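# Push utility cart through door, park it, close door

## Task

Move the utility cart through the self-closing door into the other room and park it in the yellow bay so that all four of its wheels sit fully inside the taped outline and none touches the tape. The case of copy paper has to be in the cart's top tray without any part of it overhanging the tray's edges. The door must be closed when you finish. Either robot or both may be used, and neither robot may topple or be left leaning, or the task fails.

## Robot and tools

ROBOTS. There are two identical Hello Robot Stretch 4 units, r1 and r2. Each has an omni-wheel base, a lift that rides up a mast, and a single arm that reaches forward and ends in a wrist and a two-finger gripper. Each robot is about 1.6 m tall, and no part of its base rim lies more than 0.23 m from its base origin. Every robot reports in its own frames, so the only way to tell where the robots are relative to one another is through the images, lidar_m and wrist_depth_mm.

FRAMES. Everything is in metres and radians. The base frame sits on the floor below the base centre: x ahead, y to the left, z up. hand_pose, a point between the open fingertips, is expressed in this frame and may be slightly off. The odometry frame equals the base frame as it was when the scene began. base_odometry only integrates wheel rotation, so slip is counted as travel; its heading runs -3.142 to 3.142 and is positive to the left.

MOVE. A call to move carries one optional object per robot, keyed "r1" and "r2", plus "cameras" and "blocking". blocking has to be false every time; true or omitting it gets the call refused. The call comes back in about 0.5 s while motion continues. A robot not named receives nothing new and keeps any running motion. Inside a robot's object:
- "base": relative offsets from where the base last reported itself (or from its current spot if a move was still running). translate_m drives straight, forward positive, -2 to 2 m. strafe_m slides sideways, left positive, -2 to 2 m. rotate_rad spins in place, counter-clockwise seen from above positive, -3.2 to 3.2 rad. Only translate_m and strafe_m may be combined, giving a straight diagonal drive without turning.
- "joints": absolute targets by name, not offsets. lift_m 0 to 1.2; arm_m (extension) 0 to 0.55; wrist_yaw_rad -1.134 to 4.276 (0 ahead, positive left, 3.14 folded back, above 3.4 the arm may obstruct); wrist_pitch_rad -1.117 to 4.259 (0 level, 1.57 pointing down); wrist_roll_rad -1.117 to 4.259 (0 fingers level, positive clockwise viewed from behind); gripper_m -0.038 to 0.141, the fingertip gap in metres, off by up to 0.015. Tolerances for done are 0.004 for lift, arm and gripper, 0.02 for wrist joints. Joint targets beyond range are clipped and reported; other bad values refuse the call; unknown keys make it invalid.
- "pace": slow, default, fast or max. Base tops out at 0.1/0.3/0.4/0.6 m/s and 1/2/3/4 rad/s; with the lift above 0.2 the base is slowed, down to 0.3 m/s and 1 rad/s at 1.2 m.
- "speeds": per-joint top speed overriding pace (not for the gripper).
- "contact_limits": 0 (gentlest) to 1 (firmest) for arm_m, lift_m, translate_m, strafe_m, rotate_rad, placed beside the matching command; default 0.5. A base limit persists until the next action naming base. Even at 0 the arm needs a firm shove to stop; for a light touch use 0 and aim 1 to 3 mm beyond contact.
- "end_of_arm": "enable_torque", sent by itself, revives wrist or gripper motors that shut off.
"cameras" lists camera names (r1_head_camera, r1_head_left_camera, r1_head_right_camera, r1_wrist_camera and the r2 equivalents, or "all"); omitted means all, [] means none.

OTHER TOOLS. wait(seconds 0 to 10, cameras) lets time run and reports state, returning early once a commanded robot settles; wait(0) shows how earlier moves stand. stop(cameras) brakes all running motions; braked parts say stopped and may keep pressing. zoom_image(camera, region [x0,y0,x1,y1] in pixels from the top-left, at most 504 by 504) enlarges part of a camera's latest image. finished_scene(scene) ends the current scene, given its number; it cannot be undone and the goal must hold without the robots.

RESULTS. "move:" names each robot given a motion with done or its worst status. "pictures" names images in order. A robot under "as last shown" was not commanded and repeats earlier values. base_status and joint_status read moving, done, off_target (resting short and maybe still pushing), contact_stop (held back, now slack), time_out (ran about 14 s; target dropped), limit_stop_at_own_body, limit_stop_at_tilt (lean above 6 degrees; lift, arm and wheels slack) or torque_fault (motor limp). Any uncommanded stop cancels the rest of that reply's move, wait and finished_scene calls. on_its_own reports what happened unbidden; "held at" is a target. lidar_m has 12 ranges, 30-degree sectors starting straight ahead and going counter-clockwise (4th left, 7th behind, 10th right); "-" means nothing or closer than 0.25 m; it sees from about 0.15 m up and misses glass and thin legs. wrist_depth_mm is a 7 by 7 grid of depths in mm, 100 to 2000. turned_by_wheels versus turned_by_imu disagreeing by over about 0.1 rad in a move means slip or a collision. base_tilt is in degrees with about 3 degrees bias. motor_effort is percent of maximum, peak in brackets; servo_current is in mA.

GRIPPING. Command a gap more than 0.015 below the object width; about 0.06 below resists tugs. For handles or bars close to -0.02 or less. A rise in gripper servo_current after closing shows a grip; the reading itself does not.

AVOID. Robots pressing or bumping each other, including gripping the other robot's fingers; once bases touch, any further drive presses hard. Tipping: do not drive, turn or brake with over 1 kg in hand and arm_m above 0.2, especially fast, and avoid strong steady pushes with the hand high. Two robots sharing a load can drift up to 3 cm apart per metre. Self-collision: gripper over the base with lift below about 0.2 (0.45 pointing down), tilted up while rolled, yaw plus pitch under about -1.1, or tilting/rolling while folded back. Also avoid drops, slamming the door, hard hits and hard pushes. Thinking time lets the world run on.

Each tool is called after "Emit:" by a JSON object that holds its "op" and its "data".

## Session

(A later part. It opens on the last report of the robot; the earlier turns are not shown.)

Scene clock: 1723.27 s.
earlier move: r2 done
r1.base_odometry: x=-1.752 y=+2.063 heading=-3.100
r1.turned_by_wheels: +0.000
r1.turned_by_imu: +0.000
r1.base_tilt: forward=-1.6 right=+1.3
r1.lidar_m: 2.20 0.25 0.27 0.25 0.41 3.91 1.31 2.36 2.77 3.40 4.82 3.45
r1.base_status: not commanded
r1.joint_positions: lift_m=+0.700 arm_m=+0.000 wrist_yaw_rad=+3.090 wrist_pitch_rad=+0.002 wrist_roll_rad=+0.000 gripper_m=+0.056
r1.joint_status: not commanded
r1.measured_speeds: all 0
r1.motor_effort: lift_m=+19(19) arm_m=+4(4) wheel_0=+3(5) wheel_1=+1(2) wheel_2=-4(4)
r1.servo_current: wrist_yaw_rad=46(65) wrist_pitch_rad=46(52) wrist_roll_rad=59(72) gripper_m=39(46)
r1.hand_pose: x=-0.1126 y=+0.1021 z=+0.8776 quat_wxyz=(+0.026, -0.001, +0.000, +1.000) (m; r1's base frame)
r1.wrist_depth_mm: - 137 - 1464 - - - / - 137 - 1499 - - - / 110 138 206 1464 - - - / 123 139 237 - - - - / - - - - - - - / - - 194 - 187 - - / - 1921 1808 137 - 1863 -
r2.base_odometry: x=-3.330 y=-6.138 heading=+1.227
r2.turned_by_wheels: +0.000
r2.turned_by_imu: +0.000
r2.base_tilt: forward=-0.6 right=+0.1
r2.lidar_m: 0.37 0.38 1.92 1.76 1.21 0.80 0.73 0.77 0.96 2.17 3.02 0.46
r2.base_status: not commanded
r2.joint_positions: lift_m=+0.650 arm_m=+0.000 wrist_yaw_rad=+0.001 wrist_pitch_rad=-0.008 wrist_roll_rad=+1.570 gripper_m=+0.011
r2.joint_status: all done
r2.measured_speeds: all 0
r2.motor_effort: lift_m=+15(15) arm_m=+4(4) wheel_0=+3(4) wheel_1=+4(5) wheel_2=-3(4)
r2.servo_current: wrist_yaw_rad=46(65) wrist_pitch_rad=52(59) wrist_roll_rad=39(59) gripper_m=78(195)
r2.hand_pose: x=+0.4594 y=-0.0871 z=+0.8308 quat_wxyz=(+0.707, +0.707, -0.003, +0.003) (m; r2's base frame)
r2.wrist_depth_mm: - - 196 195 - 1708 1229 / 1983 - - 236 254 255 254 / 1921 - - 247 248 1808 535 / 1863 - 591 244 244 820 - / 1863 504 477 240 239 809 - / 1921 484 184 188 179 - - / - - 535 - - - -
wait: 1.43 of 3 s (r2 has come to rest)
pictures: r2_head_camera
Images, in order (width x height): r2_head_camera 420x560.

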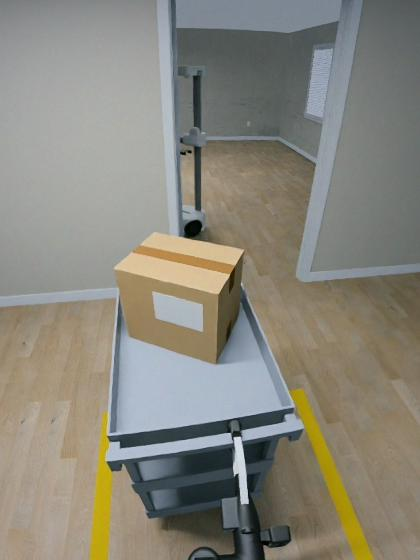

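Emit:
{"op": "move", "data": {"r2": {"base":{"translate_m":-0.22,"strafe_m":-0.06},"pace":"slow"}, "cameras": [], "blocking": false}}

Emit:
{"op": "wait", "data": {"seconds": 6, "cameras": []}}

Emit:
{"op": "move", "data": {"r2": {"joints":{"gripper_m":0.12}}, "cameras": [], "blocking": false}}

Emit:
{"op": "wait", "data": {"seconds": 3, "cameras": ["r2_head_camera","r2_head_left_camera"]}}

Emit:
{"op": "move", "data": {"r2": {"base":{"translate_m":-0.24},"pace":"default"}, "cameras": [], "blocking": false}}

Emit:
{"op": "wait", "data": {"seconds": 4, "cameras": ["r2_head_camera"]}}

Emit:
{"op": "move", "data": {"r2": {"base":{"strafe_m":-0.9},"pace":"default"}, "cameras": [], "blocking": false}}

Emit:
{"op": "wait", "data": {"seconds": 7, "cameras": ["r2_head_camera","r2_head_right_camera"]}}

Scene clock: 1733.27 s.
move: r2 moving
r1: as last shown
r1.lidar_m: 2.20 0.25 0.27 0.25 0.41 3.92 1.32 2.35 2.79 3.43 4.82 3.47
r1.motor_effort: lift_m=+19(19) arm_m=+4(4) wheel_0=+3(4) wheel_1=+2(2) wheel_2=-4(4)
r1.servo_current: wrist_yaw_rad=52(65) wrist_pitch_rad=39(46) wrist_roll_rad=46(52) gripper_m=46(46)
r1.wrist_depth_mm: - 137 - 1397 - - - / - 137 - 1499 - - - / 110 138 205 1464 - - - / 123 139 237 - - - - / - - - - - - - / - - 195 - 187 - - / - 1921 1808 137 - 1863 -
r2.base_odometry: x=-3.331 y=-6.151 heading=+1.227
r2.turned_by_wheels: +0.000
r2.turned_by_imu: +0.001
r2.base_tilt: forward=-0.7 right=+0.1
r2.lidar_m: 0.37 0.39 1.92 1.77 1.17 0.79 0.73 0.73 0.97 2.12 3.01 0.46
r2.base_status: translate_m moving; strafe_m moving
r2.joint_positions: lift_m=+0.650 arm_m=+0.000 wrist_yaw_rad=+0.002 wrist_pitch_rad=-0.009 wrist_roll_rad=+1.570 gripper_m=+0.011
r2.joint_status: not commanded
r2.measured_speeds: translate_m=-0.049 strafe_m=-0.014 rotate_rad=+0.000 lift_m=+0.000 arm_m=+0.000 wrist_yaw_rad=+0.001 wrist_pitch_rad=+0.000 wrist_roll_rad=+0.000
r2.motor_effort: lift_m=+14(15) arm_m=-2(4) wheel_0=-3(8) wheel_1=-10(10) wheel_2=+13(15)
r2.servo_current: wrist_yaw_rad=39(52) wrist_pitch_rad=59(59) wrist_roll_rad=39(59) gripper_m=85(91)
r2.hand_pose: x=+0.4595 y=-0.0869 z=+0.8310 quat_wxyz=(+0.707, +0.707, -0.002, +0.004) (m; r2's base frame)
r2.wrist_depth_mm: - - - 195 - 1708 1255 / 1983 - - 236 256 256 253 / 1983 - - 249 249 1808 549 / 1863 - 597 246 245 842 - / 1921 504 473 241 241 820 - / 1863 488 183 190 183 - - / - - 544 - - - -
pictures: none
No camera images: "cameras" was empty.

Scene clock: 1736.30 s.
earlier move: r2 done
r1.base_odometry: x=-1.752 y=+2.063 heading=-3.100
r1.turned_by_wheels: +0.000
r1.turned_by_imu: +0.000
r1.base_tilt: forward=-1.6 right=+1.3
r1.lidar_m: 2.23 0.25 0.26 0.25 0.39 3.93 1.31 2.33 2.78 3.39 4.81 3.47
r1.base_status: not commanded
r1.joint_positions: lift_m=+0.700 arm_m=+0.000 wrist_yaw_rad=+3.090 wrist_pitch_rad=+0.002 wrist_roll_rad=+0.000 gripper_m=+0.056
r1.joint_status: not commanded
r1.measured_speeds: all 0
r1.motor_effort: lift_m=+19(19) arm_m=+4(4) wheel_0=+5(5) wheel_1=+1(2) wheel_2=-4(4)
r1.servo_current: wrist_yaw_rad=46(65) wrist_pitch_rad=39(52) wrist_roll_rad=52(65) gripper_m=39(52)
r1.hand_pose: x=-0.1126 y=+0.1021 z=+0.8776 quat_wxyz=(+0.026, -0.001, +0.000, +1.000) (m; r1's base frame)
r1.wrist_depth_mm: - 137 - 1464 - - - / - 137 - 1499 - - - / 110 138 205 1464 - - - / 123 139 237 - - - - / - - - - - - - / - - 195 - 187 - - / - 1921 1808 137 - 1983 -
r2.base_odometry: x=-3.347 y=-6.365 heading=+1.226
r2.turned_by_wheels: +0.000
r2.turned_by_imu: -0.001
r2.base_tilt: forward=-0.7 right=+0.0
r2.lidar_m: 0.36 0.33 1.94 1.79 0.83 0.57 0.51 0.54 0.67 1.50 2.97 0.47
r2.base_status: done
r2.joint_positions: lift_m=+0.650 arm_m=+0.000 wrist_yaw_rad=+0.001 wrist_pitch_rad=-0.009 wrist_roll_rad=+1.570 gripper_m=+0.011
r2.joint_status: not commanded
r2.measured_speeds: all 0
r2.motor_effort: lift_m=+14(15) arm_m=-3(4) wheel_0=-7(10) wheel_1=-5(10) wheel_2=+5(15)
r2.servo_current: wrist_yaw_rad=52(59) wrist_pitch_rad=52(59) wrist_roll_rad=46(59) gripper_m=78(91)
r2.hand_pose: x=+0.4594 y=-0.0871 z=+0.8310 quat_wxyz=(+0.707, +0.707, -0.003, +0.003) (m; r2's base frame)
r2.wrist_depth_mm: - - - - - 1808 1205 / - - - 225 290 1576 1182 / - - - 268 278 1618 1160 / - - - 255 260 1863 - / - - 580 242 249 809 - / - - 183 190 186 778 - / - - 466 - - - -
wait: 3.03 of 6 s (r2 has come to rest)
pictures: none
No camera images: "cameras" was empty.

Scene clock: 1736.80 s.
move: r2 moving
r1: as last shown
r1.lidar_m: 2.19 0.25 0.25 0.25 0.41 3.91 1.29 2.35 2.80 3.41 4.82 3.47
r1.motor_effort: lift_m=+19(19) arm_m=+4(4) wheel_0=+4(4) wheel_1=+2(2) wheel_2=-4(4)
r1.servo_current: wrist_yaw_rad=52(65) wrist_pitch_rad=39(52) wrist_roll_rad=39(52) gripper_m=46(46)
r1.wrist_depth_mm: - 137 - 1430 - - - / - 137 - 1499 - - - / 110 138 204 1464 - - - / 124 139 237 - - - - / - - - - - - - / - - 194 - 188 - - / - 1921 1808 137 - 1808 -
r2.base_odometry: x=-3.347 y=-6.365 heading=+1.226
r2.turned_by_wheels: +0.000
r2.turned_by_imu: +0.000
r2.base_tilt: forward=-0.7 right=+0.1
r2.lidar_m: 0.34 0.34 1.97 1.80 0.83 0.56 0.52 0.52 0.71 1.50 2.95 0.48
r2.base_status: not commanded
r2.joint_positions: lift_m=+0.650 arm_m=+0.000 wrist_yaw_rad=+0.000 wrist_pitch_rad=-0.009 wrist_roll_rad=+1.570 gripper_m=+0.030
r2.joint_status: gripper_m moving
r2.measured_speeds: translate_m=+0.000 strafe_m=+0.000 rotate_rad=+0.000 lift_m=+0.000 arm_m=+0.000 wrist_yaw_rad=-0.001 wrist_pitch_rad=+0.000 wrist_roll_rad=+0.000
r2.motor_effort: lift_m=+14(15) arm_m=-3(4) wheel_0=-6(7) wheel_1=-5(5) wheel_2=+4(6)
r2.servo_current: wrist_yaw_rad=33(52) wrist_pitch_rad=52(59) wrist_roll_rad=52(52) gripper_m=91(98)
r2.hand_pose: x=+0.4593 y=-0.0875 z=+0.8310 quat_wxyz=(+0.707, +0.707, -0.003, +0.003) (m; r2's base frame)
r2.wrist_depth_mm: - - - - - 1808 1205 / - - - 238 - 1708 1138 / - - - 274 286 1618 1118 / - - - 258 265 1863 517 / - - 597 246 253 820 - / - - 185 185 185 798 - / - - 462 - - - -
pictures: none
No camera images: "cameras" was empty.

Scene clock: 1738.23 s.
earlier move: r2 done
r1.base_odometry: x=-1.752 y=+2.063 heading=-3.100
r1.turned_by_wheels: +0.000
r1.turned_by_imu: +0.000
r1.base_tilt: forward=-1.5 right=+1.3
r1.lidar_m: 2.19 0.25 0.27 0.25 0.40 3.92 1.30 2.34 2.75 3.41 4.81 3.44
r1.base_status: not commanded
r1.joint_positions: lift_m=+0.700 arm_m=+0.000 wrist_yaw_rad=+3.090 wrist_pitch_rad=+0.002 wrist_roll_rad=+0.000 gripper_m=+0.056
r1.joint_status: not commanded
r1.measured_speeds: all 0
r1.motor_effort: lift_m=+19(19) arm_m=+4(4) wheel_0=+3(4) wheel_1=+2(2) wheel_2=-4(4)
r1.servo_current: wrist_yaw_rad=59(65) wrist_pitch_rad=46(52) wrist_roll_rad=46(59) gripper_m=39(46)
r1.hand_pose: x=-0.1126 y=+0.1021 z=+0.8776 quat_wxyz=(+0.026, -0.001, +0.000, +1.000) (m; r1's base frame)
r1.wrist_depth_mm: - 137 - 1464 - - - / - 137 - 1499 - - - / 110 138 204 1499 - - - / 124 139 237 - - - - / - - - - - - - / - - 193 - 187 - - / - 1983 1863 137 - 1863 -
r2.base_odometry: x=-3.347 y=-6.365 heading=+1.226
r2.turned_by_wheels: +0.000
r2.turned_by_imu: +0.000
r2.base_tilt: forward=-0.7 right=+0.0
r2.lidar_m: 0.34 0.34 1.94 1.83 0.85 0.57 0.51 0.52 0.69 1.53 2.96 0.47
r2.base_status: not commanded
r2.joint_positions: lift_m=+0.650 arm_m=+0.000 wrist_yaw_rad=+0.000 wrist_pitch_rad=-0.001 wrist_roll_rad=+1.570 gripper_m=+0.120
r2.joint_status: all done
r2.measured_speeds: all 0
r2.motor_effort: lift_m=+15(15) arm_m=-3(4) wheel_0=-5(7) wheel_1=-4(5) wheel_2=+3(6)
r2.servo_current: wrist_yaw_rad=39(52) wrist_pitch_rad=39(59) wrist_roll_rad=52(59) gripper_m=59(104)
r2.hand_pose: x=+0.4593 y=-0.0875 z=+0.8289 quat_wxyz=(+0.707, +0.707, -0.001, +0.000) (m; r2's base frame)
r2.wrist_depth_mm: - - - - - 1618 1138 / - - - 252 - 1537 1138 / - - - 285 303 1464 304 / - - - 270 - 1708 - / - - 201 257 262 - - / - 466 190 244 187 - - / - 480 469 - - - -
wait: 1.43 of 3 s (r2 has come to rest)
pictures: r2_head_camera, r2_head_left_camera
Images, in order (width x height): r2_head_camera 420x560, r2_head_left_camera 420x672.

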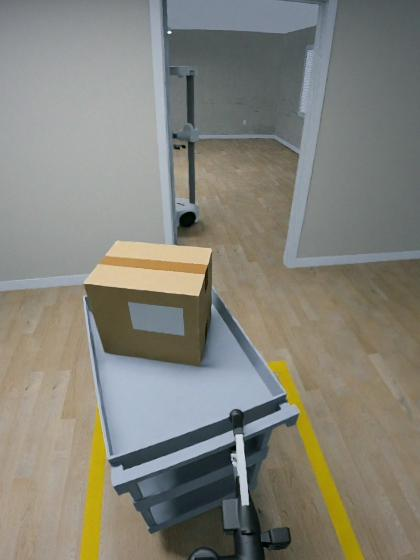

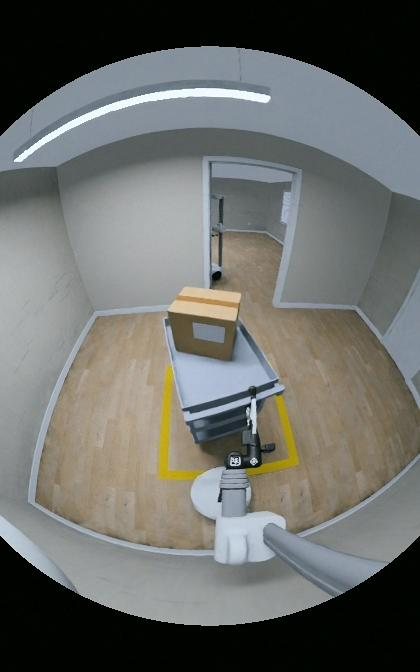

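Scene clock: 1738.73 s.
move: r2 moving
r1: as last shown
r1.base_tilt: forward=-1.6 right=+1.3
r1.lidar_m: 2.18 0.25 0.25 0.25 0.38 3.93 1.31 2.34 2.80 3.42 4.82 3.46
r1.motor_effort: lift_m=+19(19) arm_m=+4(4) wheel_0=+4(4) wheel_1=+1(2) wheel_2=-4(4)
r1.servo_current: wrist_yaw_rad=46(65) wrist_pitch_rad=39(52) wrist_roll_rad=46(52) gripper_m=39(46)
r1.wrist_depth_mm: - 137 - 1430 - - - / - 137 - 1499 - - - / 110 138 206 1499 - - - / 123 138 238 - - - - / - - - - - - - / - - 194 - 188 - - / - 1921 1808 137 - 1863 -
r2.base_odometry: x=-3.358 y=-6.395 heading=+1.226
r2.turned_by_wheels: +0.000
r2.turned_by_imu: +0.000
r2.base_tilt: forward=-0.7 right=+0.1
r2.lidar_m: 0.38 0.38 1.95 1.82 0.83 0.53 0.48 0.50 0.67 1.46 2.96 0.50
r2.base_status: translate_m moving
r2.joint_positions: lift_m=+0.650 arm_m=+0.000 wrist_yaw_rad=+0.000 wrist_pitch_rad=-0.001 wrist_roll_rad=+1.570 gripper_m=+0.120
r2.joint_status: not commanded
r2.measured_speeds: translate_m=-0.121 strafe_m=+0.001 rotate_rad=+0.000 lift_m=+0.000 arm_m=+0.000 wrist_yaw_rad=+0.000 wrist_pitch_rad=+0.000 wrist_roll_rad=+0.000
r2.motor_effort: lift_m=+14(15) arm_m=-4(4) wheel_0=-7(9) wheel_1=-7(8) wheel_2=+11(12)
r2.servo_current: wrist_yaw_rad=39(59) wrist_pitch_rad=39(46) wrist_roll_rad=46(52) gripper_m=46(52)
r2.hand_pose: x=+0.4593 y=-0.0875 z=+0.8289 quat_wxyz=(+0.707, +0.707, -0.001, +0.000) (m; r2's base frame)
r2.wrist_depth_mm: - - - - - 1576 1160 / - - - 271 - 1499 1118 / - - - 312 342 343 347 / - - - 297 - 1661 - / - - 229 285 - - - / - 512 209 267 192 - - / - - 504 - - - -
pictures: none
No camera images: "cameras" was empty.

Scene clock: 1740.50 s.
earlier move: r2 done
r1.base_odometry: x=-1.752 y=+2.063 heading=-3.100
r1.turned_by_wheels: +0.000
r1.turned_by_imu: +0.000
r1.base_tilt: forward=-1.6 right=+1.2
r1.lidar_m: 2.20 0.25 0.25 0.25 0.40 3.93 1.28 2.37 2.79 3.41 4.83 3.45
r1.base_status: not commanded
r1.joint_positions: lift_m=+0.700 arm_m=+0.000 wrist_yaw_rad=+3.090 wrist_pitch_rad=+0.002 wrist_roll_rad=+0.000 gripper_m=+0.056
r1.joint_status: not commanded
r1.measured_speeds: all 0
r1.motor_effort: lift_m=+19(19) arm_m=+4(4) wheel_0=+4(5) wheel_1=+2(2) wheel_2=-4(4)
r1.servo_current: wrist_yaw_rad=59(65) wrist_pitch_rad=39(52) wrist_roll_rad=46(65) gripper_m=46(46)
r1.hand_pose: x=-0.1126 y=+0.1021 z=+0.8776 quat_wxyz=(+0.026, -0.001, +0.000, +1.000) (m; r1's base frame)
r1.wrist_depth_mm: - 137 - 1397 - - - / - 137 - 1499 - - - / 110 138 205 1430 - - - / 124 138 238 - - - - / - - - - - - - / - - 193 - 187 - - / - 1921 1808 137 - 1921 -
r2.base_odometry: x=-3.429 y=-6.591 heading=+1.226
r2.turned_by_wheels: +0.000
r2.turned_by_imu: +0.000
r2.base_tilt: forward=-0.7 right=+0.0
r2.lidar_m: 0.58 0.59 1.94 1.78 0.46 0.30 0.28 0.29 0.38 0.87 3.01 0.73
r2.base_status: done
r2.joint_positions: lift_m=+0.650 arm_m=+0.000 wrist_yaw_rad=+0.000 wrist_pitch_rad=-0.001 wrist_roll_rad=+1.570 gripper_m=+0.120
r2.joint_status: not commanded
r2.measured_speeds: all 0
r2.motor_effort: lift_m=+14(15) arm_m=-3(4) wheel_0=-3(10) wheel_1=-4(9) wheel_2=+4(13)
r2.servo_current: wrist_yaw_rad=59(59) wrist_pitch_rad=46(52) wrist_roll_rad=52(65) gripper_m=52(59)
r2.hand_pose: x=+0.4593 y=-0.0875 z=+0.8289 quat_wxyz=(+0.707, +0.707, -0.001, +0.000) (m; r2's base frame)
r2.wrist_depth_mm: - - - - - 1618 1138 / - - - - - 1661 1138 / - - - 521 - 1430 1042 / - - - 500 - 676 508 / - - 820 477 - - 480 / - - 217 455 200 - 455 / - - 741 - - - 439
wait: 1.77 of 4 s (r2 has come to rest)
pictures: r2_head_camera
Images, in order (width x height): r2_head_camera 420x560.

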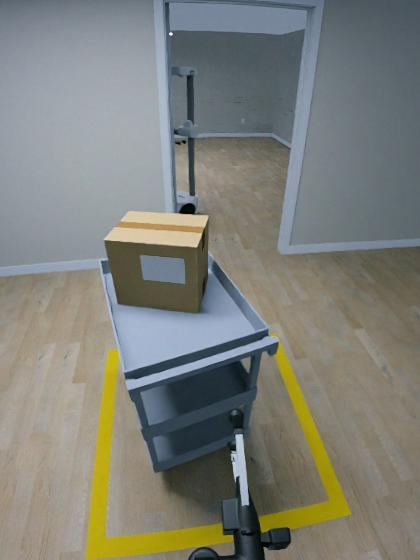

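Scene clock: 1741.00 s.
move: r2 moving
r1: as last shown
r1.base_tilt: forward=-1.6 right=+1.3
r1.lidar_m: 2.21 0.25 0.25 0.25 0.40 3.92 1.31 2.34 2.78 3.41 4.81 3.47
r1.motor_effort: lift_m=+19(19) arm_m=+4(4) wheel_0=+4(4) wheel_1=+1(2) wheel_2=-4(4)
r1.servo_current: wrist_yaw_rad=26(59) wrist_pitch_rad=39(52) wrist_roll_rad=52(52) gripper_m=46(46)
r1.wrist_depth_mm: - 137 - 1397 - - - / - 137 - 1464 - - - / 110 138 205 1499 - - - / 123 139 237 - - - - / - - - - - - - / - - 194 - 187 - - / - 1921 1863 137 - 1808 -
r2.base_odometry: x=-3.395 y=-6.603 heading=+1.226
r2.turned_by_wheels: +0.000
r2.turned_by_imu: +0.000
r2.base_tilt: forward=-0.7 right=+0.1
r2.lidar_m: 0.58 0.58 1.98 1.80 0.46 0.29 0.27 0.26 0.36 0.80 2.98 0.74
r2.base_status: strafe_m moving
r2.joint_positions: lift_m=+0.650 arm_m=+0.000 wrist_yaw_rad=+0.000 wrist_pitch_rad=-0.001 wrist_roll_rad=+1.570 gripper_m=+0.120
r2.joint_status: not commanded
r2.measured_speeds: translate_m=+0.000 strafe_m=-0.141 rotate_rad=-0.003 lift_m=+0.000 arm_m=+0.000 wrist_yaw_rad=+0.000 wrist_pitch_rad=+0.000 wrist_roll_rad=+0.000
r2.motor_effort: lift_m=+15(15) arm_m=-4(4) wheel_0=+14(14) wheel_1=-11(11) wheel_2=+0(3)
r2.servo_current: wrist_yaw_rad=46(59) wrist_pitch_rad=39(46) wrist_roll_rad=46(52) gripper_m=52(59)
r2.hand_pose: x=+0.4593 y=-0.0875 z=+0.8289 quat_wxyz=(+0.707, +0.707, -0.001, +0.000) (m; r2's base frame)
r2.wrist_depth_mm: - - - - - 1618 1138 / - - - - - 1576 1138 / - - - - - 1661 1098 / - - - 512 - 535 517 / - - 904 484 - - 484 / - - 200 466 200 466 462 / - - 732 - - - 449
pictures: none
No camera images: "cameras" was empty.

Scene clock: 1744.50 s.
earlier move: r2 contact_stop
r1.base_odometry: x=-1.752 y=+2.063 heading=-3.100
r1.turned_by_wheels: +0.000
r1.turned_by_imu: +0.000
r1.base_tilt: forward=-1.6 right=+1.3
r1.lidar_m: 2.22 0.25 0.25 0.25 0.40 3.42 1.31 2.38 2.79 3.41 4.82 3.46
r1.base_status: not commanded
r1.joint_positions: lift_m=+0.700 arm_m=+0.000 wrist_yaw_rad=+3.090 wrist_pitch_rad=+0.002 wrist_roll_rad=+0.000 gripper_m=+0.056
r1.joint_status: not commanded
r1.measured_speeds: all 0
r1.motor_effort: lift_m=+20(20) arm_m=+4(4) wheel_0=+3(5) wheel_1=+2(2) wheel_2=-4(4)
r1.servo_current: wrist_yaw_rad=46(65) wrist_pitch_rad=39(52) wrist_roll_rad=52(65) gripper_m=33(52)
r1.hand_pose: x=-0.1126 y=+0.1021 z=+0.8776 quat_wxyz=(+0.026, -0.001, +0.000, +1.000) (m; r1's base frame)
r1.wrist_depth_mm: - 137 - 1397 - - - / - 137 - 1464 - - - / 110 138 205 1499 - - - / 123 138 237 - - - - / - - - - - - - / - - 193 - 188 - - / - 1921 1863 137 - 1921 -
r2.base_odometry: x=-2.623 y=-6.869 heading=+1.164
r2.turned_by_wheels: -0.062
r2.turned_by_imu: -0.083
r2.base_tilt: forward=-0.6 right=+0.1
r2.lidar_m: 2.59 0.92 0.90 2.64 0.40 0.25 0.25 0.25 0.28 0.51 2.11 2.57
r2.base_status: strafe_m contact_stop (by the wheels' count: -0.852 of -0.900)
r2.joint_positions: lift_m=+0.650 arm_m=+0.000 wrist_yaw_rad=+0.000 wrist_pitch_rad=-0.001 wrist_roll_rad=+1.570 gripper_m=+0.120
r2.joint_status: not commanded
r2.measured_speeds: all 0
r2.on_its_own: the wheels are slack since a contact_stop
r2.motor_effort: lift_m=+15(15) arm_m=-4(4) wheel_0=+0(15) wheel_1=+0(31) wheel_2=+0(24)
r2.servo_current: wrist_yaw_rad=52(59) wrist_pitch_rad=39(46) wrist_roll_rad=52(59) gripper_m=52(59)
r2.hand_pose: x=+0.4593 y=-0.0875 z=+0.8288 quat_wxyz=(+0.707, +0.707, -0.001, +0.000) (m; r2's base frame)
r2.wrist_depth_mm: - - - - - 1618 1138 / - - - - - 1661 1160 / - - - - - 1708 1138 / - - - - - 1708 1160 / - - - - - 1618 1182 / - - 198 - 214 1464 1160 / - - - - - 1708 1160
wait: 3.50 of 7 s (r2 has come to rest)
pictures: r2_head_camera, r2_head_right_camera
Images, in order (width x height): r2_head_camera 420x560, r2_head_right_camera 420x672.

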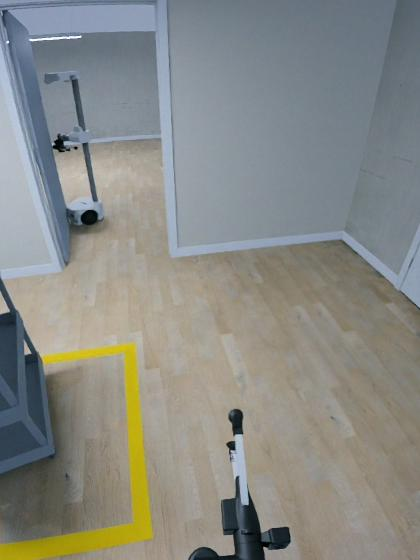

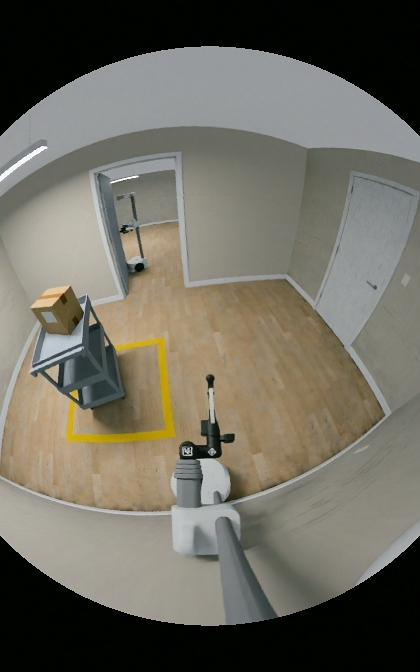

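Emit:
{"op": "zoom_image", "data": {"camera": "r2_head_camera", "region": [0, 300, 160, 500]}}

Emit:
{"op": "move", "data": {"r2": {"base":{"translate_m":1.0},"pace":"default"}, "cameras": [], "blocking": false}}

Emit:
{"op": "wait", "data": {"seconds": 6, "cameras": []}}

Emit:
{"op": "move", "data": {"r2": {"base":{"rotate_rad":0.9},"pace":"default"}, "cameras": [], "blocking": false}}

Emit:
{"op": "wait", "data": {"seconds": 4, "cameras": ["r2_head_camera","r2_head_left_camera"]}}

Scaled by 2.520 from the camera's 420x560 image, which has a finer 1200x1600 frame.

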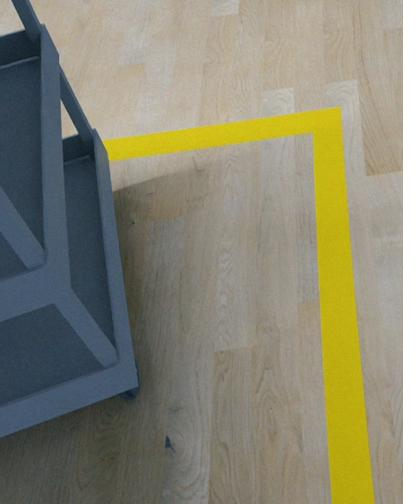

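Scene clock: 1754.63 s.
move: r2 moving
r1: as last shown
r1.lidar_m: 2.21 0.27 0.26 0.25 0.42 3.41 1.29 2.36 2.75 3.40 4.82 3.47
r1.motor_effort: lift_m=+19(19) arm_m=+4(4) wheel_0=+3(4) wheel_1=+1(2) wheel_2=-4(4)
r1.servo_current: wrist_yaw_rad=46(65) wrist_pitch_rad=39(52) wrist_roll_rad=59(59) gripper_m=46(52)
r1.wrist_depth_mm: - 137 - 1430 - - - / - 138 - 1464 - - - / 110 138 204 1464 - - - / 124 139 238 - - - - / - - - - - - - / - - 193 - 188 - - / - 1863 1808 137 - 1921 -
r2.base_odometry: x=-2.611 y=-6.840 heading=+1.164
r2.turned_by_wheels: +0.000
r2.turned_by_imu: +0.000
r2.base_tilt: forward=-0.7 right=+0.1
r2.lidar_m: 2.56 0.95 0.90 2.63 0.44 0.26 0.25 0.25 0.31 0.58 2.11 2.55
r2.base_status: translate_m moving
r2.joint_positions: lift_m=+0.650 arm_m=+0.000 wrist_yaw_rad=+0.000 wrist_pitch_rad=-0.001 wrist_roll_rad=+1.570 gripper_m=+0.120
r2.joint_status: not commanded
r2.measured_speeds: translate_m=+0.122 strafe_m=+0.002 rotate_rad=-0.003 lift_m=+0.000 arm_m=+0.000 wrist_yaw_rad=+0.000 wrist_pitch_rad=+0.000 wrist_roll_rad=+0.000
r2.motor_effort: lift_m=+15(15) arm_m=-4(4) wheel_0=+6(11) wheel_1=+7(8) wheel_2=-13(13)
r2.servo_current: wrist_yaw_rad=59(59) wrist_pitch_rad=39(46) wrist_roll_rad=52(59) gripper_m=46(52)
r2.hand_pose: x=+0.4593 y=-0.0875 z=+0.8288 quat_wxyz=(+0.707, +0.707, -0.001, +0.000) (m; r2's base frame)
r2.wrist_depth_mm: - - - - - 1618 1138 / - - - - - 1708 1160 / - - - - - 1618 1138 / - - - - - 1661 1182 / - - - - - 1576 1160 / - - 198 - 213 1430 1160 / - - - - - 1756 1138
pictures: none
No camera images: "cameras" was empty.

Scene clock: 1758.97 s.
earlier move: r2 done
r1.base_odometry: x=-1.752 y=+2.063 heading=-3.100
r1.turned_by_wheels: +0.000
r1.turned_by_imu: +0.000
r1.base_tilt: forward=-1.6 right=+1.3
r1.lidar_m: 2.21 0.25 0.25 0.25 0.40 2.48 1.29 2.35 2.77 3.41 4.81 3.49
r1.base_status: not commanded
r1.joint_positions: lift_m=+0.700 arm_m=+0.000 wrist_yaw_rad=+3.090 wrist_pitch_rad=+0.002 wrist_roll_rad=+0.000 gripper_m=+0.056
r1.joint_status: not commanded
r1.measured_speeds: all 0
r1.motor_effort: lift_m=+19(19) arm_m=+4(4) wheel_0=+4(4) wheel_1=+2(2) wheel_2=-4(4)
r1.servo_current: wrist_yaw_rad=39(72) wrist_pitch_rad=46(52) wrist_roll_rad=46(72) gripper_m=39(52)
r1.hand_pose: x=-0.1126 y=+0.1021 z=+0.8776 quat_wxyz=(+0.026, -0.001, +0.000, +1.000) (m; r1's base frame)
r1.wrist_depth_mm: - 137 - 1397 - - - / - 137 - 1464 - - - / 110 138 204 1464 - - - / 123 139 238 - - - - / - - - - - - - / - - 193 - 187 - - / - 1921 1808 137 - 1863 -
r2.base_odometry: x=-2.227 y=-5.951 heading=+1.164
r2.turned_by_wheels: +0.000
r2.turned_by_imu: +0.002
r2.base_tilt: forward=-0.6 right=+0.1
r2.lidar_m: 1.60 1.88 0.98 0.73 0.70 1.33 1.17 1.20 1.47 1.87 1.91 1.78
r2.base_status: done
r2.joint_positions: lift_m=+0.650 arm_m=+0.000 wrist_yaw_rad=+0.000 wrist_pitch_rad=-0.001 wrist_roll_rad=+1.570 gripper_m=+0.120
r2.joint_status: not commanded
r2.measured_speeds: all 0
r2.motor_effort: lift_m=+15(15) arm_m=-4(4) wheel_0=+4(11) wheel_1=+3(9) wheel_2=-4(14)
r2.servo_current: wrist_yaw_rad=33(59) wrist_pitch_rad=39(46) wrist_roll_rad=46(59) gripper_m=46(59)
r2.hand_pose: x=+0.4593 y=-0.0875 z=+0.8288 quat_wxyz=(+0.707, +0.707, -0.001, +0.000) (m; r2's base frame)
r2.wrist_depth_mm: - - - - - 1397 1138 / - - - - - 1430 1138 / - - - - - 1336 1138 / - - - - - 1366 1160 / - - - - - - 1160 / - - 198 - 198 1499 1160 / - - - - - 1708 1160
wait: 4.33 of 6 s (r2 has come to rest)
pictures: none
No camera images: "cameras" was empty.

Scene clock: 1759.47 s.
move: r2 moving
r1: as last shown
r1.base_tilt: forward=-1.7 right=+1.3
r1.lidar_m: 2.21 0.25 0.25 0.25 0.40 2.40 1.29 2.36 2.79 3.42 4.83 3.49
r1.servo_current: wrist_yaw_rad=26(65) wrist_pitch_rad=46(52) wrist_roll_rad=52(59) gripper_m=46(46)
r1.wrist_depth_mm: - 137 - 1430 - - - / - 137 - 1464 - - - / 110 138 206 1464 - - - / 124 138 237 - - - - / - - - - - - - / - - 194 - 188 - - / - 1921 1863 137 - 1921 -
r2.base_odometry: x=-2.227 y=-5.951 heading=+1.415
r2.turned_by_wheels: +0.251
r2.turned_by_imu: +0.244
r2.base_tilt: forward=-0.6 right=+0.0
r2.lidar_m: 1.62 1.85 0.81 0.71 1.63 1.23 1.20 1.27 1.84 1.87 2.02 1.64
r2.base_status: rotate_rad moving
r2.joint_positions: lift_m=+0.650 arm_m=+0.000 wrist_yaw_rad=+0.000 wrist_pitch_rad=-0.001 wrist_roll_rad=+1.570 gripper_m=+0.120
r2.joint_status: not commanded
r2.measured_speeds: translate_m=+0.000 strafe_m=+0.003 rotate_rad=+0.972 lift_m=+0.000 arm_m=+0.000 wrist_yaw_rad=+0.000 wrist_pitch_rad=+0.000 wrist_roll_rad=+0.000
r2.motor_effort: lift_m=+15(15) arm_m=-4(4) wheel_0=-8(8) wheel_1=-8(10) wheel_2=-11(11)
r2.servo_current: wrist_yaw_rad=39(52) wrist_pitch_rad=39(46) wrist_roll_rad=52(59) gripper_m=52(59)
r2.hand_pose: x=+0.4593 y=-0.0875 z=+0.8288 quat_wxyz=(+0.707, +0.707, -0.001, +0.000) (m; r2's base frame)
r2.wrist_depth_mm: - - - - - - 1098 / - - - - - - 1138 / - - - - - - 1160 / - - - - - 1708 1160 / - - - - - 1576 1160 / - - 199 - 213 1537 1160 / - - - - - 1708 1182
pictures: none
No camera images: "cameras" was empty.

Scene clock: 1760.60 s.
earlier move: r2 done
r1.base_odometry: x=-1.752 y=+2.063 heading=-3.100
r1.turned_by_wheels: +0.000
r1.turned_by_imu: +0.000
r1.base_tilt: forward=-1.5 right=+1.3
r1.lidar_m: 2.23 0.25 0.25 0.25 0.40 2.35 1.30 2.38 2.78 3.41 4.83 3.48
r1.base_status: not commanded
r1.joint_positions: lift_m=+0.700 arm_m=+0.000 wrist_yaw_rad=+3.090 wrist_pitch_rad=+0.002 wrist_roll_rad=+0.000 gripper_m=+0.056
r1.joint_status: not commanded
r1.measured_speeds: all 0
r1.motor_effort: lift_m=+19(19) arm_m=+4(4) wheel_0=+4(4) wheel_1=+2(2) wheel_2=-4(4)
r1.servo_current: wrist_yaw_rad=46(65) wrist_pitch_rad=46(52) wrist_roll_rad=46(65) gripper_m=39(46)
r1.hand_pose: x=-0.1126 y=+0.1021 z=+0.8776 quat_wxyz=(+0.026, -0.001, +0.000, +1.000) (m; r1's base frame)
r1.wrist_depth_mm: - 137 - 1397 - - - / - 137 - 1464 - - - / 110 138 205 1464 - - - / 124 139 238 - - - - / - - - - - - - / - - 194 - 187 - - / - 1921 1921 137 - 1921 -
r2.base_odometry: x=-2.227 y=-5.951 heading=+2.063
r2.turned_by_wheels: +0.648
r2.turned_by_imu: +0.631
r2.base_tilt: forward=-0.7 right=+0.1
r2.lidar_m: 1.87 0.76 0.72 1.47 1.19 1.16 1.32 1.92 1.91 1.95 1.60 1.59
r2.base_status: done
r2.joint_positions: lift_m=+0.650 arm_m=+0.000 wrist_yaw_rad=+0.000 wrist_pitch_rad=-0.001 wrist_roll_rad=+1.570 gripper_m=+0.120
r2.joint_status: not commanded
r2.measured_speeds: all 0
r2.motor_effort: lift_m=+15(15) arm_m=-4(4) wheel_0=-3(9) wheel_1=-3(10) wheel_2=-5(11)
r2.servo_current: wrist_yaw_rad=46(59) wrist_pitch_rad=33(46) wrist_roll_rad=46(59) gripper_m=52(59)
r2.hand_pose: x=+0.4593 y=-0.0875 z=+0.8288 quat_wxyz=(+0.707, +0.707, -0.001, +0.000) (m; r2's base frame)
r2.wrist_depth_mm: - - - - - 1661 1138 / - - - - - 1618 1138 / 1576 - - - - 1464 1138 / - - - - - 1537 1138 / - - - - - 1618 1160 / - - 198 - 213 1464 1160 / - - - - - 1708 1160
wait: 1.13 of 4 s (r2 has come to rest)
pictures: r2_head_camera, r2_head_left_camera
Images, in order (width x height): r2_head_camera 420x560, r2_head_left_camera 420x672.

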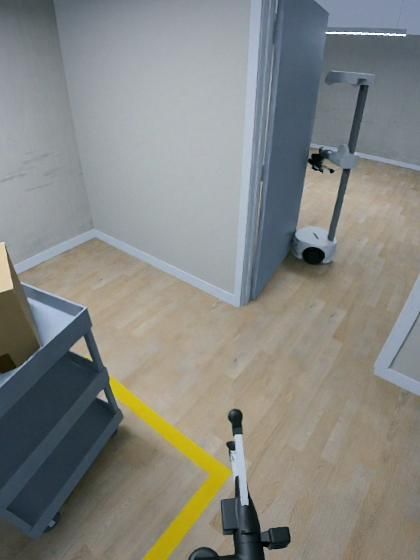

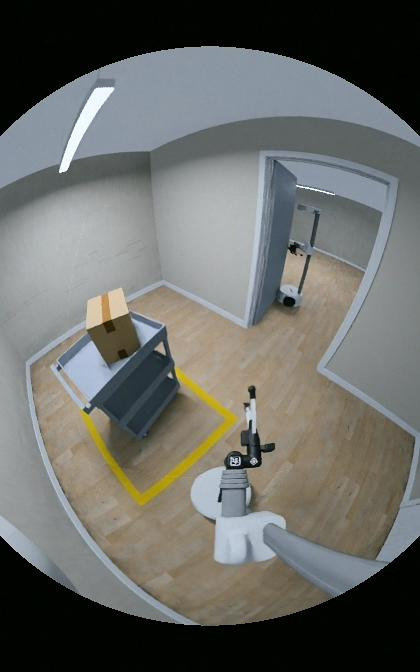

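Emit:
{"op": "zoom_image", "data": {"camera": "r2_head_camera", "region": [20, 340, 180, 540]}}

Emit:
{"op": "zoom_image", "data": {"camera": "r2_head_left_camera", "region": [40, 320, 240, 520]}}

Scaled by 2.520 from the camera's 420x560 image, which has a finer 1200x1600 frame.

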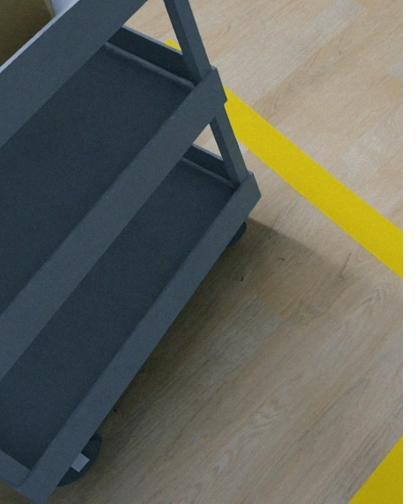

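Scaled by 2.520 from the camera's 420x672 image, which has a finer 600x960 frame.

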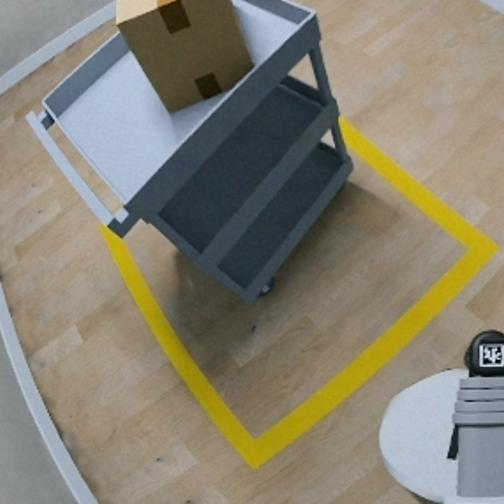

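Emit:
{"op": "move", "data": {"r2": {"base":{"translate_m":1.0},"pace":"default","contact_limits":{"translate_m":0.15}}, "cameras": [], "blocking": false}}

Emit:
{"op": "wait", "data": {"seconds": 6, "cameras": ["r2_head_left_camera"]}}

Scene clock: 1785.07 s.
move: r2 moving
r1: as last shown
r1.base_tilt: forward=-1.6 right=+1.3
r1.lidar_m: 2.22 0.25 0.26 0.25 0.40 2.37 1.30 2.32 2.76 3.40 4.81 3.46
r1.servo_current: wrist_yaw_rad=39(59) wrist_pitch_rad=46(46) wrist_roll_rad=39(59) gripper_m=46(52)
r1.wrist_depth_mm: - 137 - 1430 - - - / - 137 - 1499 - - - / 110 138 206 1464 - - - / 123 139 237 - - - - / - - - - - - - / - - 194 - 187 - - / - 1921 1863 137 - 1921 -
r2.base_odometry: x=-2.242 y=-5.923 heading=+2.063
r2.turned_by_wheels: +0.000
r2.turned_by_imu: +0.001
r2.base_tilt: forward=-0.6 right=+0.1
r2.lidar_m: 1.84 0.76 0.69 1.50 1.21 1.21 1.37 1.96 1.93 1.93 1.57 1.60
r2.base_status: translate_m moving
r2.joint_positions: lift_m=+0.650 arm_m=+0.000 wrist_yaw_rad=+0.000 wrist_pitch_rad=-0.001 wrist_roll_rad=+1.570 gripper_m=+0.120
r2.joint_status: not commanded
r2.measured_speeds: translate_m=+0.121 strafe_m=-0.001 rotate_rad=+0.001 lift_m=+0.000 arm_m=+0.000 wrist_yaw_rad=+0.000 wrist_pitch_rad=+0.000 wrist_roll_rad=+0.000
r2.motor_effort: lift_m=+15(15) arm_m=-4(4) wheel_0=+7(9) wheel_1=+5(8) wheel_2=-13(14)
r2.servo_current: wrist_yaw_rad=52(52) wrist_pitch_rad=39(46) wrist_roll_rad=39(52) gripper_m=52(52)
r2.contact_limits: translate_m 0.15
r2.hand_pose: x=+0.4593 y=-0.0875 z=+0.8288 quat_wxyz=(+0.707, +0.707, -0.001, +0.000) (m; r2's base frame)
r2.wrist_depth_mm: - - - - - 1618 1098 / - - - - - 1618 1160 / 1537 - - - - 1464 1138 / - - - - - 1576 1138 / - - - - - 1576 1138 / - - 199 - 213 1464 1138 / - - - - - 1708 1160
pictures: none
No camera images: "cameras" was empty.

Scene clock: 1789.40 s.
earlier move: r2 done
r1.base_odometry: x=-1.752 y=+2.063 heading=-3.100
r1.turned_by_wheels: +0.000
r1.turned_by_imu: +0.000
r1.base_tilt: forward=-1.6 right=+1.3
r1.lidar_m: 2.23 0.25 0.25 0.25 0.39 1.76 1.28 2.34 2.79 3.37 4.81 3.45
r1.base_status: not commanded
r1.joint_positions: lift_m=+0.700 arm_m=+0.000 wrist_yaw_rad=+3.090 wrist_pitch_rad=+0.002 wrist_roll_rad=+0.000 gripper_m=+0.056
r1.joint_status: not commanded
r1.measured_speeds: all 0
r1.motor_effort: lift_m=+19(19) arm_m=+4(4) wheel_0=+4(5) wheel_1=+2(2) wheel_2=-4(4)
r1.servo_current: wrist_yaw_rad=39(65) wrist_pitch_rad=46(52) wrist_roll_rad=46(72) gripper_m=39(52)
r1.hand_pose: x=-0.1126 y=+0.1021 z=+0.8776 quat_wxyz=(+0.026, -0.001, +0.000, +1.000) (m; r1's base frame)
r1.wrist_depth_mm: - 137 - 1430 - - - / - 137 - 1464 - - - / 110 138 205 1464 - - - / 123 139 239 - - - - / - - - - - - - / - - 193 - 187 - - / - 1921 1808 137 - 1921 1661
r2.base_odometry: x=-2.700 y=-5.070 heading=+2.063
r2.turned_by_wheels: +0.000
r2.turned_by_imu: +0.002
r2.base_tilt: forward=-0.7 right=+0.1
r2.lidar_m: 0.97 1.54 2.16 0.38 0.39 0.97 2.17 2.58 2.00 1.13 4.60 0.90
r2.base_status: done
r2.joint_positions: lift_m=+0.650 arm_m=+0.000 wrist_yaw_rad=+0.000 wrist_pitch_rad=-0.001 wrist_roll_rad=+1.570 gripper_m=+0.120
r2.joint_status: not commanded
r2.measured_speeds: all 0
r2.motor_effort: lift_m=+15(15) arm_m=-4(4) wheel_0=+2(13) wheel_1=+3(9) wheel_2=-2(14)
r2.servo_current: wrist_yaw_rad=39(65) wrist_pitch_rad=39(46) wrist_roll_rad=52(59) gripper_m=46(65)
r2.contact_limits: translate_m 0.15
r2.hand_pose: x=+0.4593 y=-0.0875 z=+0.8288 quat_wxyz=(+0.707, +0.707, -0.001, +0.000) (m; r2's base frame)
r2.wrist_depth_mm: - - - - - - - / - - - - - - - / - - - - - - - / - - - - - - - / - - - - - - - / - 185 190 - 185 - - / - - - - - - 1160
wait: 4.33 of 6 s (r2 has come to rest)
pictures: r2_head_left_camera
Images, in order (width x height): r2_head_left_camera 420x672.

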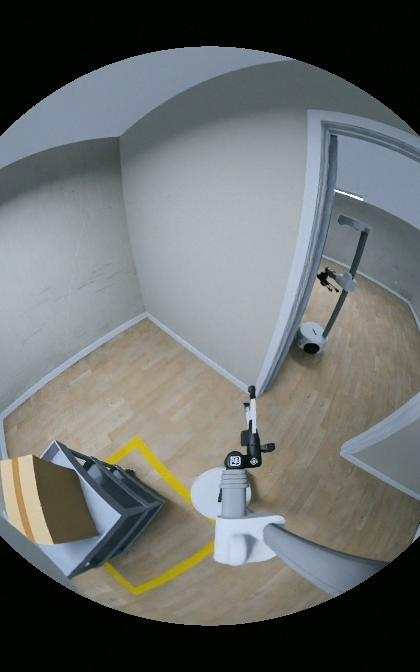

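Emit:
{"op": "move", "data": {"r2": {"base":{"translate_m":0.35,"strafe_m":-0.1},"pace":"default","contact_limits":{"translate_m":0.15}}, "cameras": [], "blocking": false}}

Emit:
{"op": "wait", "data": {"seconds": 4, "cameras": []}}

Emit:
{"op": "move", "data": {"r2": {"base":{"rotate_rad":0.9},"pace":"default"}, "cameras": [], "blocking": false}}

Emit:
{"op": "wait", "data": {"seconds": 4, "cameras": ["r2_head_camera","r2_head_left_camera"]}}

Scene clock: 1797.33 s.
move: r2 moving
r1: as last shown
r1.lidar_m: 2.18 0.25 0.26 0.25 0.39 1.71 1.31 2.36 2.77 3.42 4.82 3.49
r1.servo_current: wrist_yaw_rad=59(59) wrist_pitch_rad=46(46) wrist_roll_rad=46(59) gripper_m=39(46)
r1.wrist_depth_mm: - 137 - 1430 - - - / - 137 - 1464 - - - / 110 138 205 1464 - - - / 124 139 238 - - - - / - - - - - - - / - - 193 - 188 - - / - 1921 1863 137 - 1921 1921
r2.base_odometry: x=-2.707 y=-5.038 heading=+2.064
r2.turned_by_wheels: +0.000
r2.turned_by_imu: +0.001
r2.base_tilt: forward=-0.7 right=+0.1
r2.lidar_m: 0.92 1.48 2.15 0.43 0.40 0.90 2.25 2.58 1.96 1.11 4.63 0.88
r2.base_status: translate_m moving; strafe_m moving
r2.joint_positions: lift_m=+0.650 arm_m=+0.000 wrist_yaw_rad=+0.000 wrist_pitch_rad=-0.001 wrist_roll_rad=+1.570 gripper_m=+0.120
r2.joint_status: not commanded
r2.measured_speeds: translate_m=+0.121 strafe_m=-0.034 rotate_rad=+0.003 lift_m=+0.000 arm_m=+0.000 wrist_yaw_rad=+0.000 wrist_pitch_rad=+0.000 wrist_roll_rad=+0.000
r2.motor_effort: lift_m=+15(15) arm_m=-4(4) wheel_0=+8(10) wheel_1=+5(7) wheel_2=-13(14)
r2.servo_current: wrist_yaw_rad=39(59) wrist_pitch_rad=46(46) wrist_roll_rad=46(52) gripper_m=52(52)
r2.contact_limits: translate_m 0.15
r2.hand_pose: x=+0.4593 y=-0.0875 z=+0.8288 quat_wxyz=(+0.707, +0.707, -0.001, +0.000) (m; r2's base frame)
r2.wrist_depth_mm: - - - - - - - / - - - - - - - / - - - - - - - / - - - - - - - / - - - - - - - / - 186 190 - 186 - - / - - - - - - 1160
pictures: none
No camera images: "cameras" was empty.

Scene clock: 1799.50 s.
earlier move: r2 done
r1.base_odometry: x=-1.752 y=+2.063 heading=-3.100
r1.turned_by_wheels: +0.000
r1.turned_by_imu: +0.000
r1.base_tilt: forward=-1.6 right=+1.2
r1.lidar_m: 2.23 0.25 0.25 0.25 0.40 1.49 1.29 2.37 2.78 3.41 4.82 3.47
r1.base_status: not commanded
r1.joint_positions: lift_m=+0.700 arm_m=+0.000 wrist_yaw_rad=+3.090 wrist_pitch_rad=+0.002 wrist_roll_rad=+0.000 gripper_m=+0.056
r1.joint_status: not commanded
r1.measured_speeds: all 0
r1.motor_effort: lift_m=+19(19) arm_m=+4(4) wheel_0=+4(5) wheel_1=+1(2) wheel_2=-4(4)
r1.servo_current: wrist_yaw_rad=46(65) wrist_pitch_rad=52(52) wrist_roll_rad=39(65) gripper_m=39(52)
r1.hand_pose: x=-0.1126 y=+0.1021 z=+0.8776 quat_wxyz=(+0.026, -0.001, +0.000, +1.000) (m; r1's base frame)
r1.wrist_depth_mm: - 137 - 1430 - - - / - 138 - 1464 - - - / 110 138 204 1499 - - - / 123 139 237 - - - - / - - - - - - - / - - 193 - 187 - - / - 1863 1863 137 - 1921 1983
r2.base_odometry: x=-2.777 y=-4.714 heading=+2.064
r2.turned_by_wheels: +0.000
r2.turned_by_imu: +0.001
r2.base_tilt: forward=-0.7 right=+0.1
r2.lidar_m: 0.61 0.97 2.01 2.26 0.64 0.74 2.54 2.71 1.23 1.01 1.49 0.55
r2.base_status: done
r2.joint_positions: lift_m=+0.650 arm_m=+0.000 wrist_yaw_rad=+0.000 wrist_pitch_rad=-0.001 wrist_roll_rad=+1.570 gripper_m=+0.120
r2.joint_status: not commanded
r2.measured_speeds: all 0
r2.motor_effort: lift_m=+15(15) arm_m=-4(4) wheel_0=+1(13) wheel_1=+3(7) wheel_2=-3(14)
r2.servo_current: wrist_yaw_rad=46(59) wrist_pitch_rad=39(46) wrist_roll_rad=52(59) gripper_m=46(59)
r2.contact_limits: translate_m 0.15
r2.hand_pose: x=+0.4593 y=-0.0875 z=+0.8288 quat_wxyz=(+0.707, +0.707, -0.001, +0.000) (m; r2's base frame)
r2.wrist_depth_mm: 306 301 304 304 303 301 304 / 281 277 - - - - - / - - - - - - - / - - - - - - - / - - - - - - - / - 185 190 - 186 - - / - - - - - - -
wait: 2.17 of 4 s (r2 has come to rest)
pictures: none
No camera images: "cameras" was empty.

Scene clock: 1800.00 s.
move: r2 moving
r1: as last shown
r1.base_tilt: forward=-1.6 right=+1.3
r1.lidar_m: 2.21 0.25 0.25 0.25 0.39 1.49 1.31 2.35 2.77 3.41 4.82 3.46
r1.motor_effort: lift_m=+19(19) arm_m=+4(4) wheel_0=+3(4) wheel_1=+2(2) wheel_2=-4(4)
r1.servo_current: wrist_yaw_rad=46(52) wrist_pitch_rad=39(46) wrist_roll_rad=52(59) gripper_m=46(46)
r1.wrist_depth_mm: - 137 - 1464 - - - / - 137 - 1499 - - - / 110 137 205 1499 - - - / 123 139 237 - - - - / - - - - - - - / - - 194 - 187 - - / - 1921 1863 137 - 1863 1983
r2.base_odometry: x=-2.777 y=-4.714 heading=+2.315
r2.turned_by_wheels: +0.251
r2.turned_by_imu: +0.244
r2.base_tilt: forward=-0.7 right=+0.1
r2.lidar_m: 0.71 1.60 2.07 0.73 0.65 2.33 2.90 2.72 0.98 3.61 0.63 0.55
r2.base_status: rotate_rad moving
r2.joint_positions: lift_m=+0.650 arm_m=+0.000 wrist_yaw_rad=+0.000 wrist_pitch_rad=-0.001 wrist_roll_rad=+1.570 gripper_m=+0.120
r2.joint_status: not commanded
r2.measured_speeds: translate_m=+0.002 strafe_m=+0.001 rotate_rad=+0.973 lift_m=+0.000 arm_m=+0.000 wrist_yaw_rad=+0.000 wrist_pitch_rad=+0.000 wrist_roll_rad=+0.000
r2.motor_effort: lift_m=+15(15) arm_m=-4(4) wheel_0=-5(11) wheel_1=-10(10) wheel_2=-11(12)
r2.servo_current: wrist_yaw_rad=46(59) wrist_pitch_rad=39(46) wrist_roll_rad=39(59) gripper_m=52(52)
r2.hand_pose: x=+0.4593 y=-0.0875 z=+0.8288 quat_wxyz=(+0.707, +0.707, -0.001, +0.000) (m; r2's base frame)
r2.wrist_depth_mm: - - - - - - - / - - - - - - - / - - - - - - - / - - - - - - - / - - - - - - - / - 186 190 - 186 - - / - - - - - - 1118
pictures: none
No camera images: "cameras" was empty.

Scene clock: 1801.13 s.
earlier move: r2 done
r1.base_odometry: x=-1.752 y=+2.063 heading=-3.100
r1.turned_by_wheels: +0.000
r1.turned_by_imu: +0.000
r1.base_tilt: forward=-1.6 right=+1.3
r1.lidar_m: 2.21 0.25 0.27 0.25 0.39 1.46 1.32 2.35 2.77 3.39 4.83 3.44
r1.base_status: not commanded
r1.joint_positions: lift_m=+0.700 arm_m=+0.000 wrist_yaw_rad=+3.090 wrist_pitch_rad=+0.002 wrist_roll_rad=+0.000 gripper_m=+0.056
r1.joint_status: not commanded
r1.measured_speeds: all 0
r1.motor_effort: lift_m=+19(19) arm_m=+4(4) wheel_0=+4(4) wheel_1=+1(2) wheel_2=-4(4)
r1.servo_current: wrist_yaw_rad=39(59) wrist_pitch_rad=46(46) wrist_roll_rad=26(72) gripper_m=46(46)
r1.hand_pose: x=-0.1126 y=+0.1021 z=+0.8776 quat_wxyz=(+0.026, -0.001, +0.000, +1.000) (m; r1's base frame)
r1.wrist_depth_mm: - 137 - 1430 - - - / - 137 - 1464 - - - / 110 137 206 1464 - - - / 123 139 237 - - - - / - - - - - - - / - - 194 - 188 - - / - 1921 1808 137 - 1863 -
r2.base_odometry: x=-2.777 y=-4.714 heading=+2.962
r2.turned_by_wheels: +0.648
r2.turned_by_imu: +0.631
r2.base_tilt: forward=-0.7 right=+0.1
r2.lidar_m: 2.01 2.14 0.70 0.65 2.37 2.82 1.90 1.01 4.05 0.55 0.54 0.80
r2.base_status: done
r2.joint_positions: lift_m=+0.650 arm_m=+0.000 wrist_yaw_rad=+0.000 wrist_pitch_rad=-0.001 wrist_roll_rad=+1.570 gripper_m=+0.120
r2.joint_status: not commanded
r2.measured_speeds: all 0
r2.motor_effort: lift_m=+15(15) arm_m=-3(4) wheel_0=-4(11) wheel_1=-4(10) wheel_2=-6(12)
r2.servo_current: wrist_yaw_rad=39(59) wrist_pitch_rad=39(46) wrist_roll_rad=39(59) gripper_m=59(59)
r2.hand_pose: x=+0.4593 y=-0.0875 z=+0.8288 quat_wxyz=(+0.707, +0.707, -0.001, +0.000) (m; r2's base frame)
r2.wrist_depth_mm: - - - - - - - / - - - - - 1537 1118 / - - - - - 1661 1160 / - - - - - 1708 1138 / - - - - - 1576 1160 / - 186 190 - 186 1366 1182 / - - - - - 1576 1160
wait: 1.13 of 4 s (r2 has come to rest)
pictures: r2_head_camera, r2_head_left_camera
Images, in order (width x height): r2_head_camera 420x560, r2_head_left_camera 420x672.

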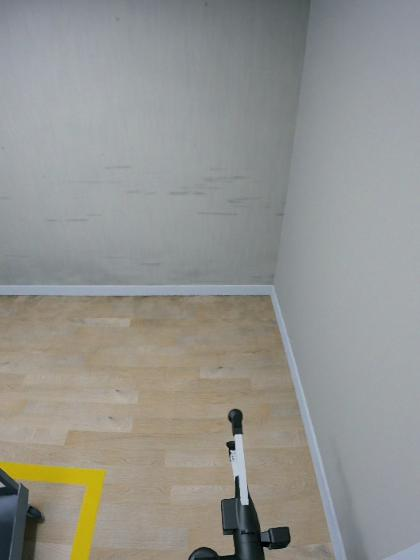

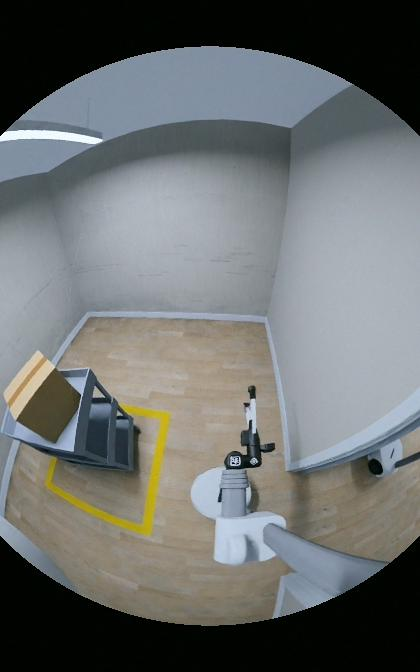

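Emit:
{"op": "zoom_image", "data": {"camera": "r2_head_left_camera", "region": [0, 340, 200, 540]}}

Emit:
{"op": "zoom_image", "data": {"camera": "r2_head_camera", "region": [0, 440, 120, 560]}}

Scaled by 2.520 from the camera's 420x672 image, which has a finer 600x960 frame.

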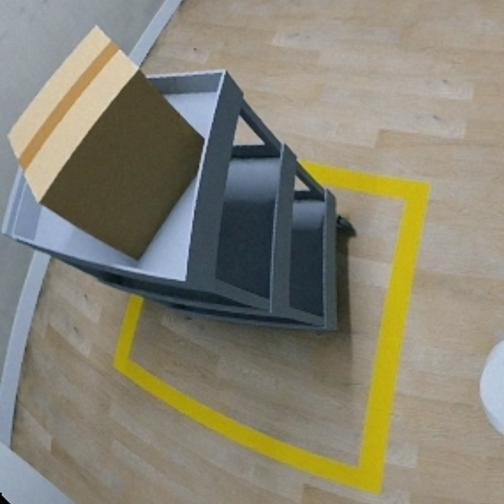

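Scaled by 4.200 from the camera's 420x560 image, which has a finer 1200x1600 frame.

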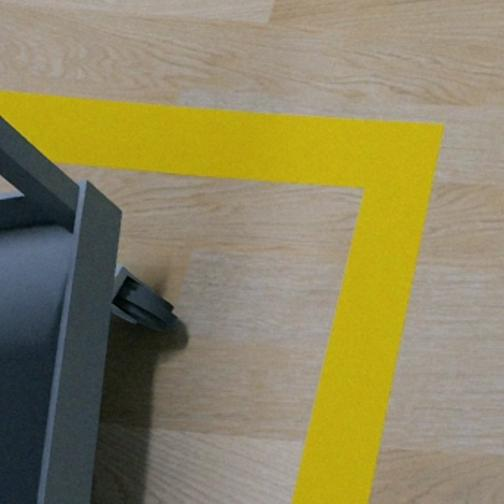

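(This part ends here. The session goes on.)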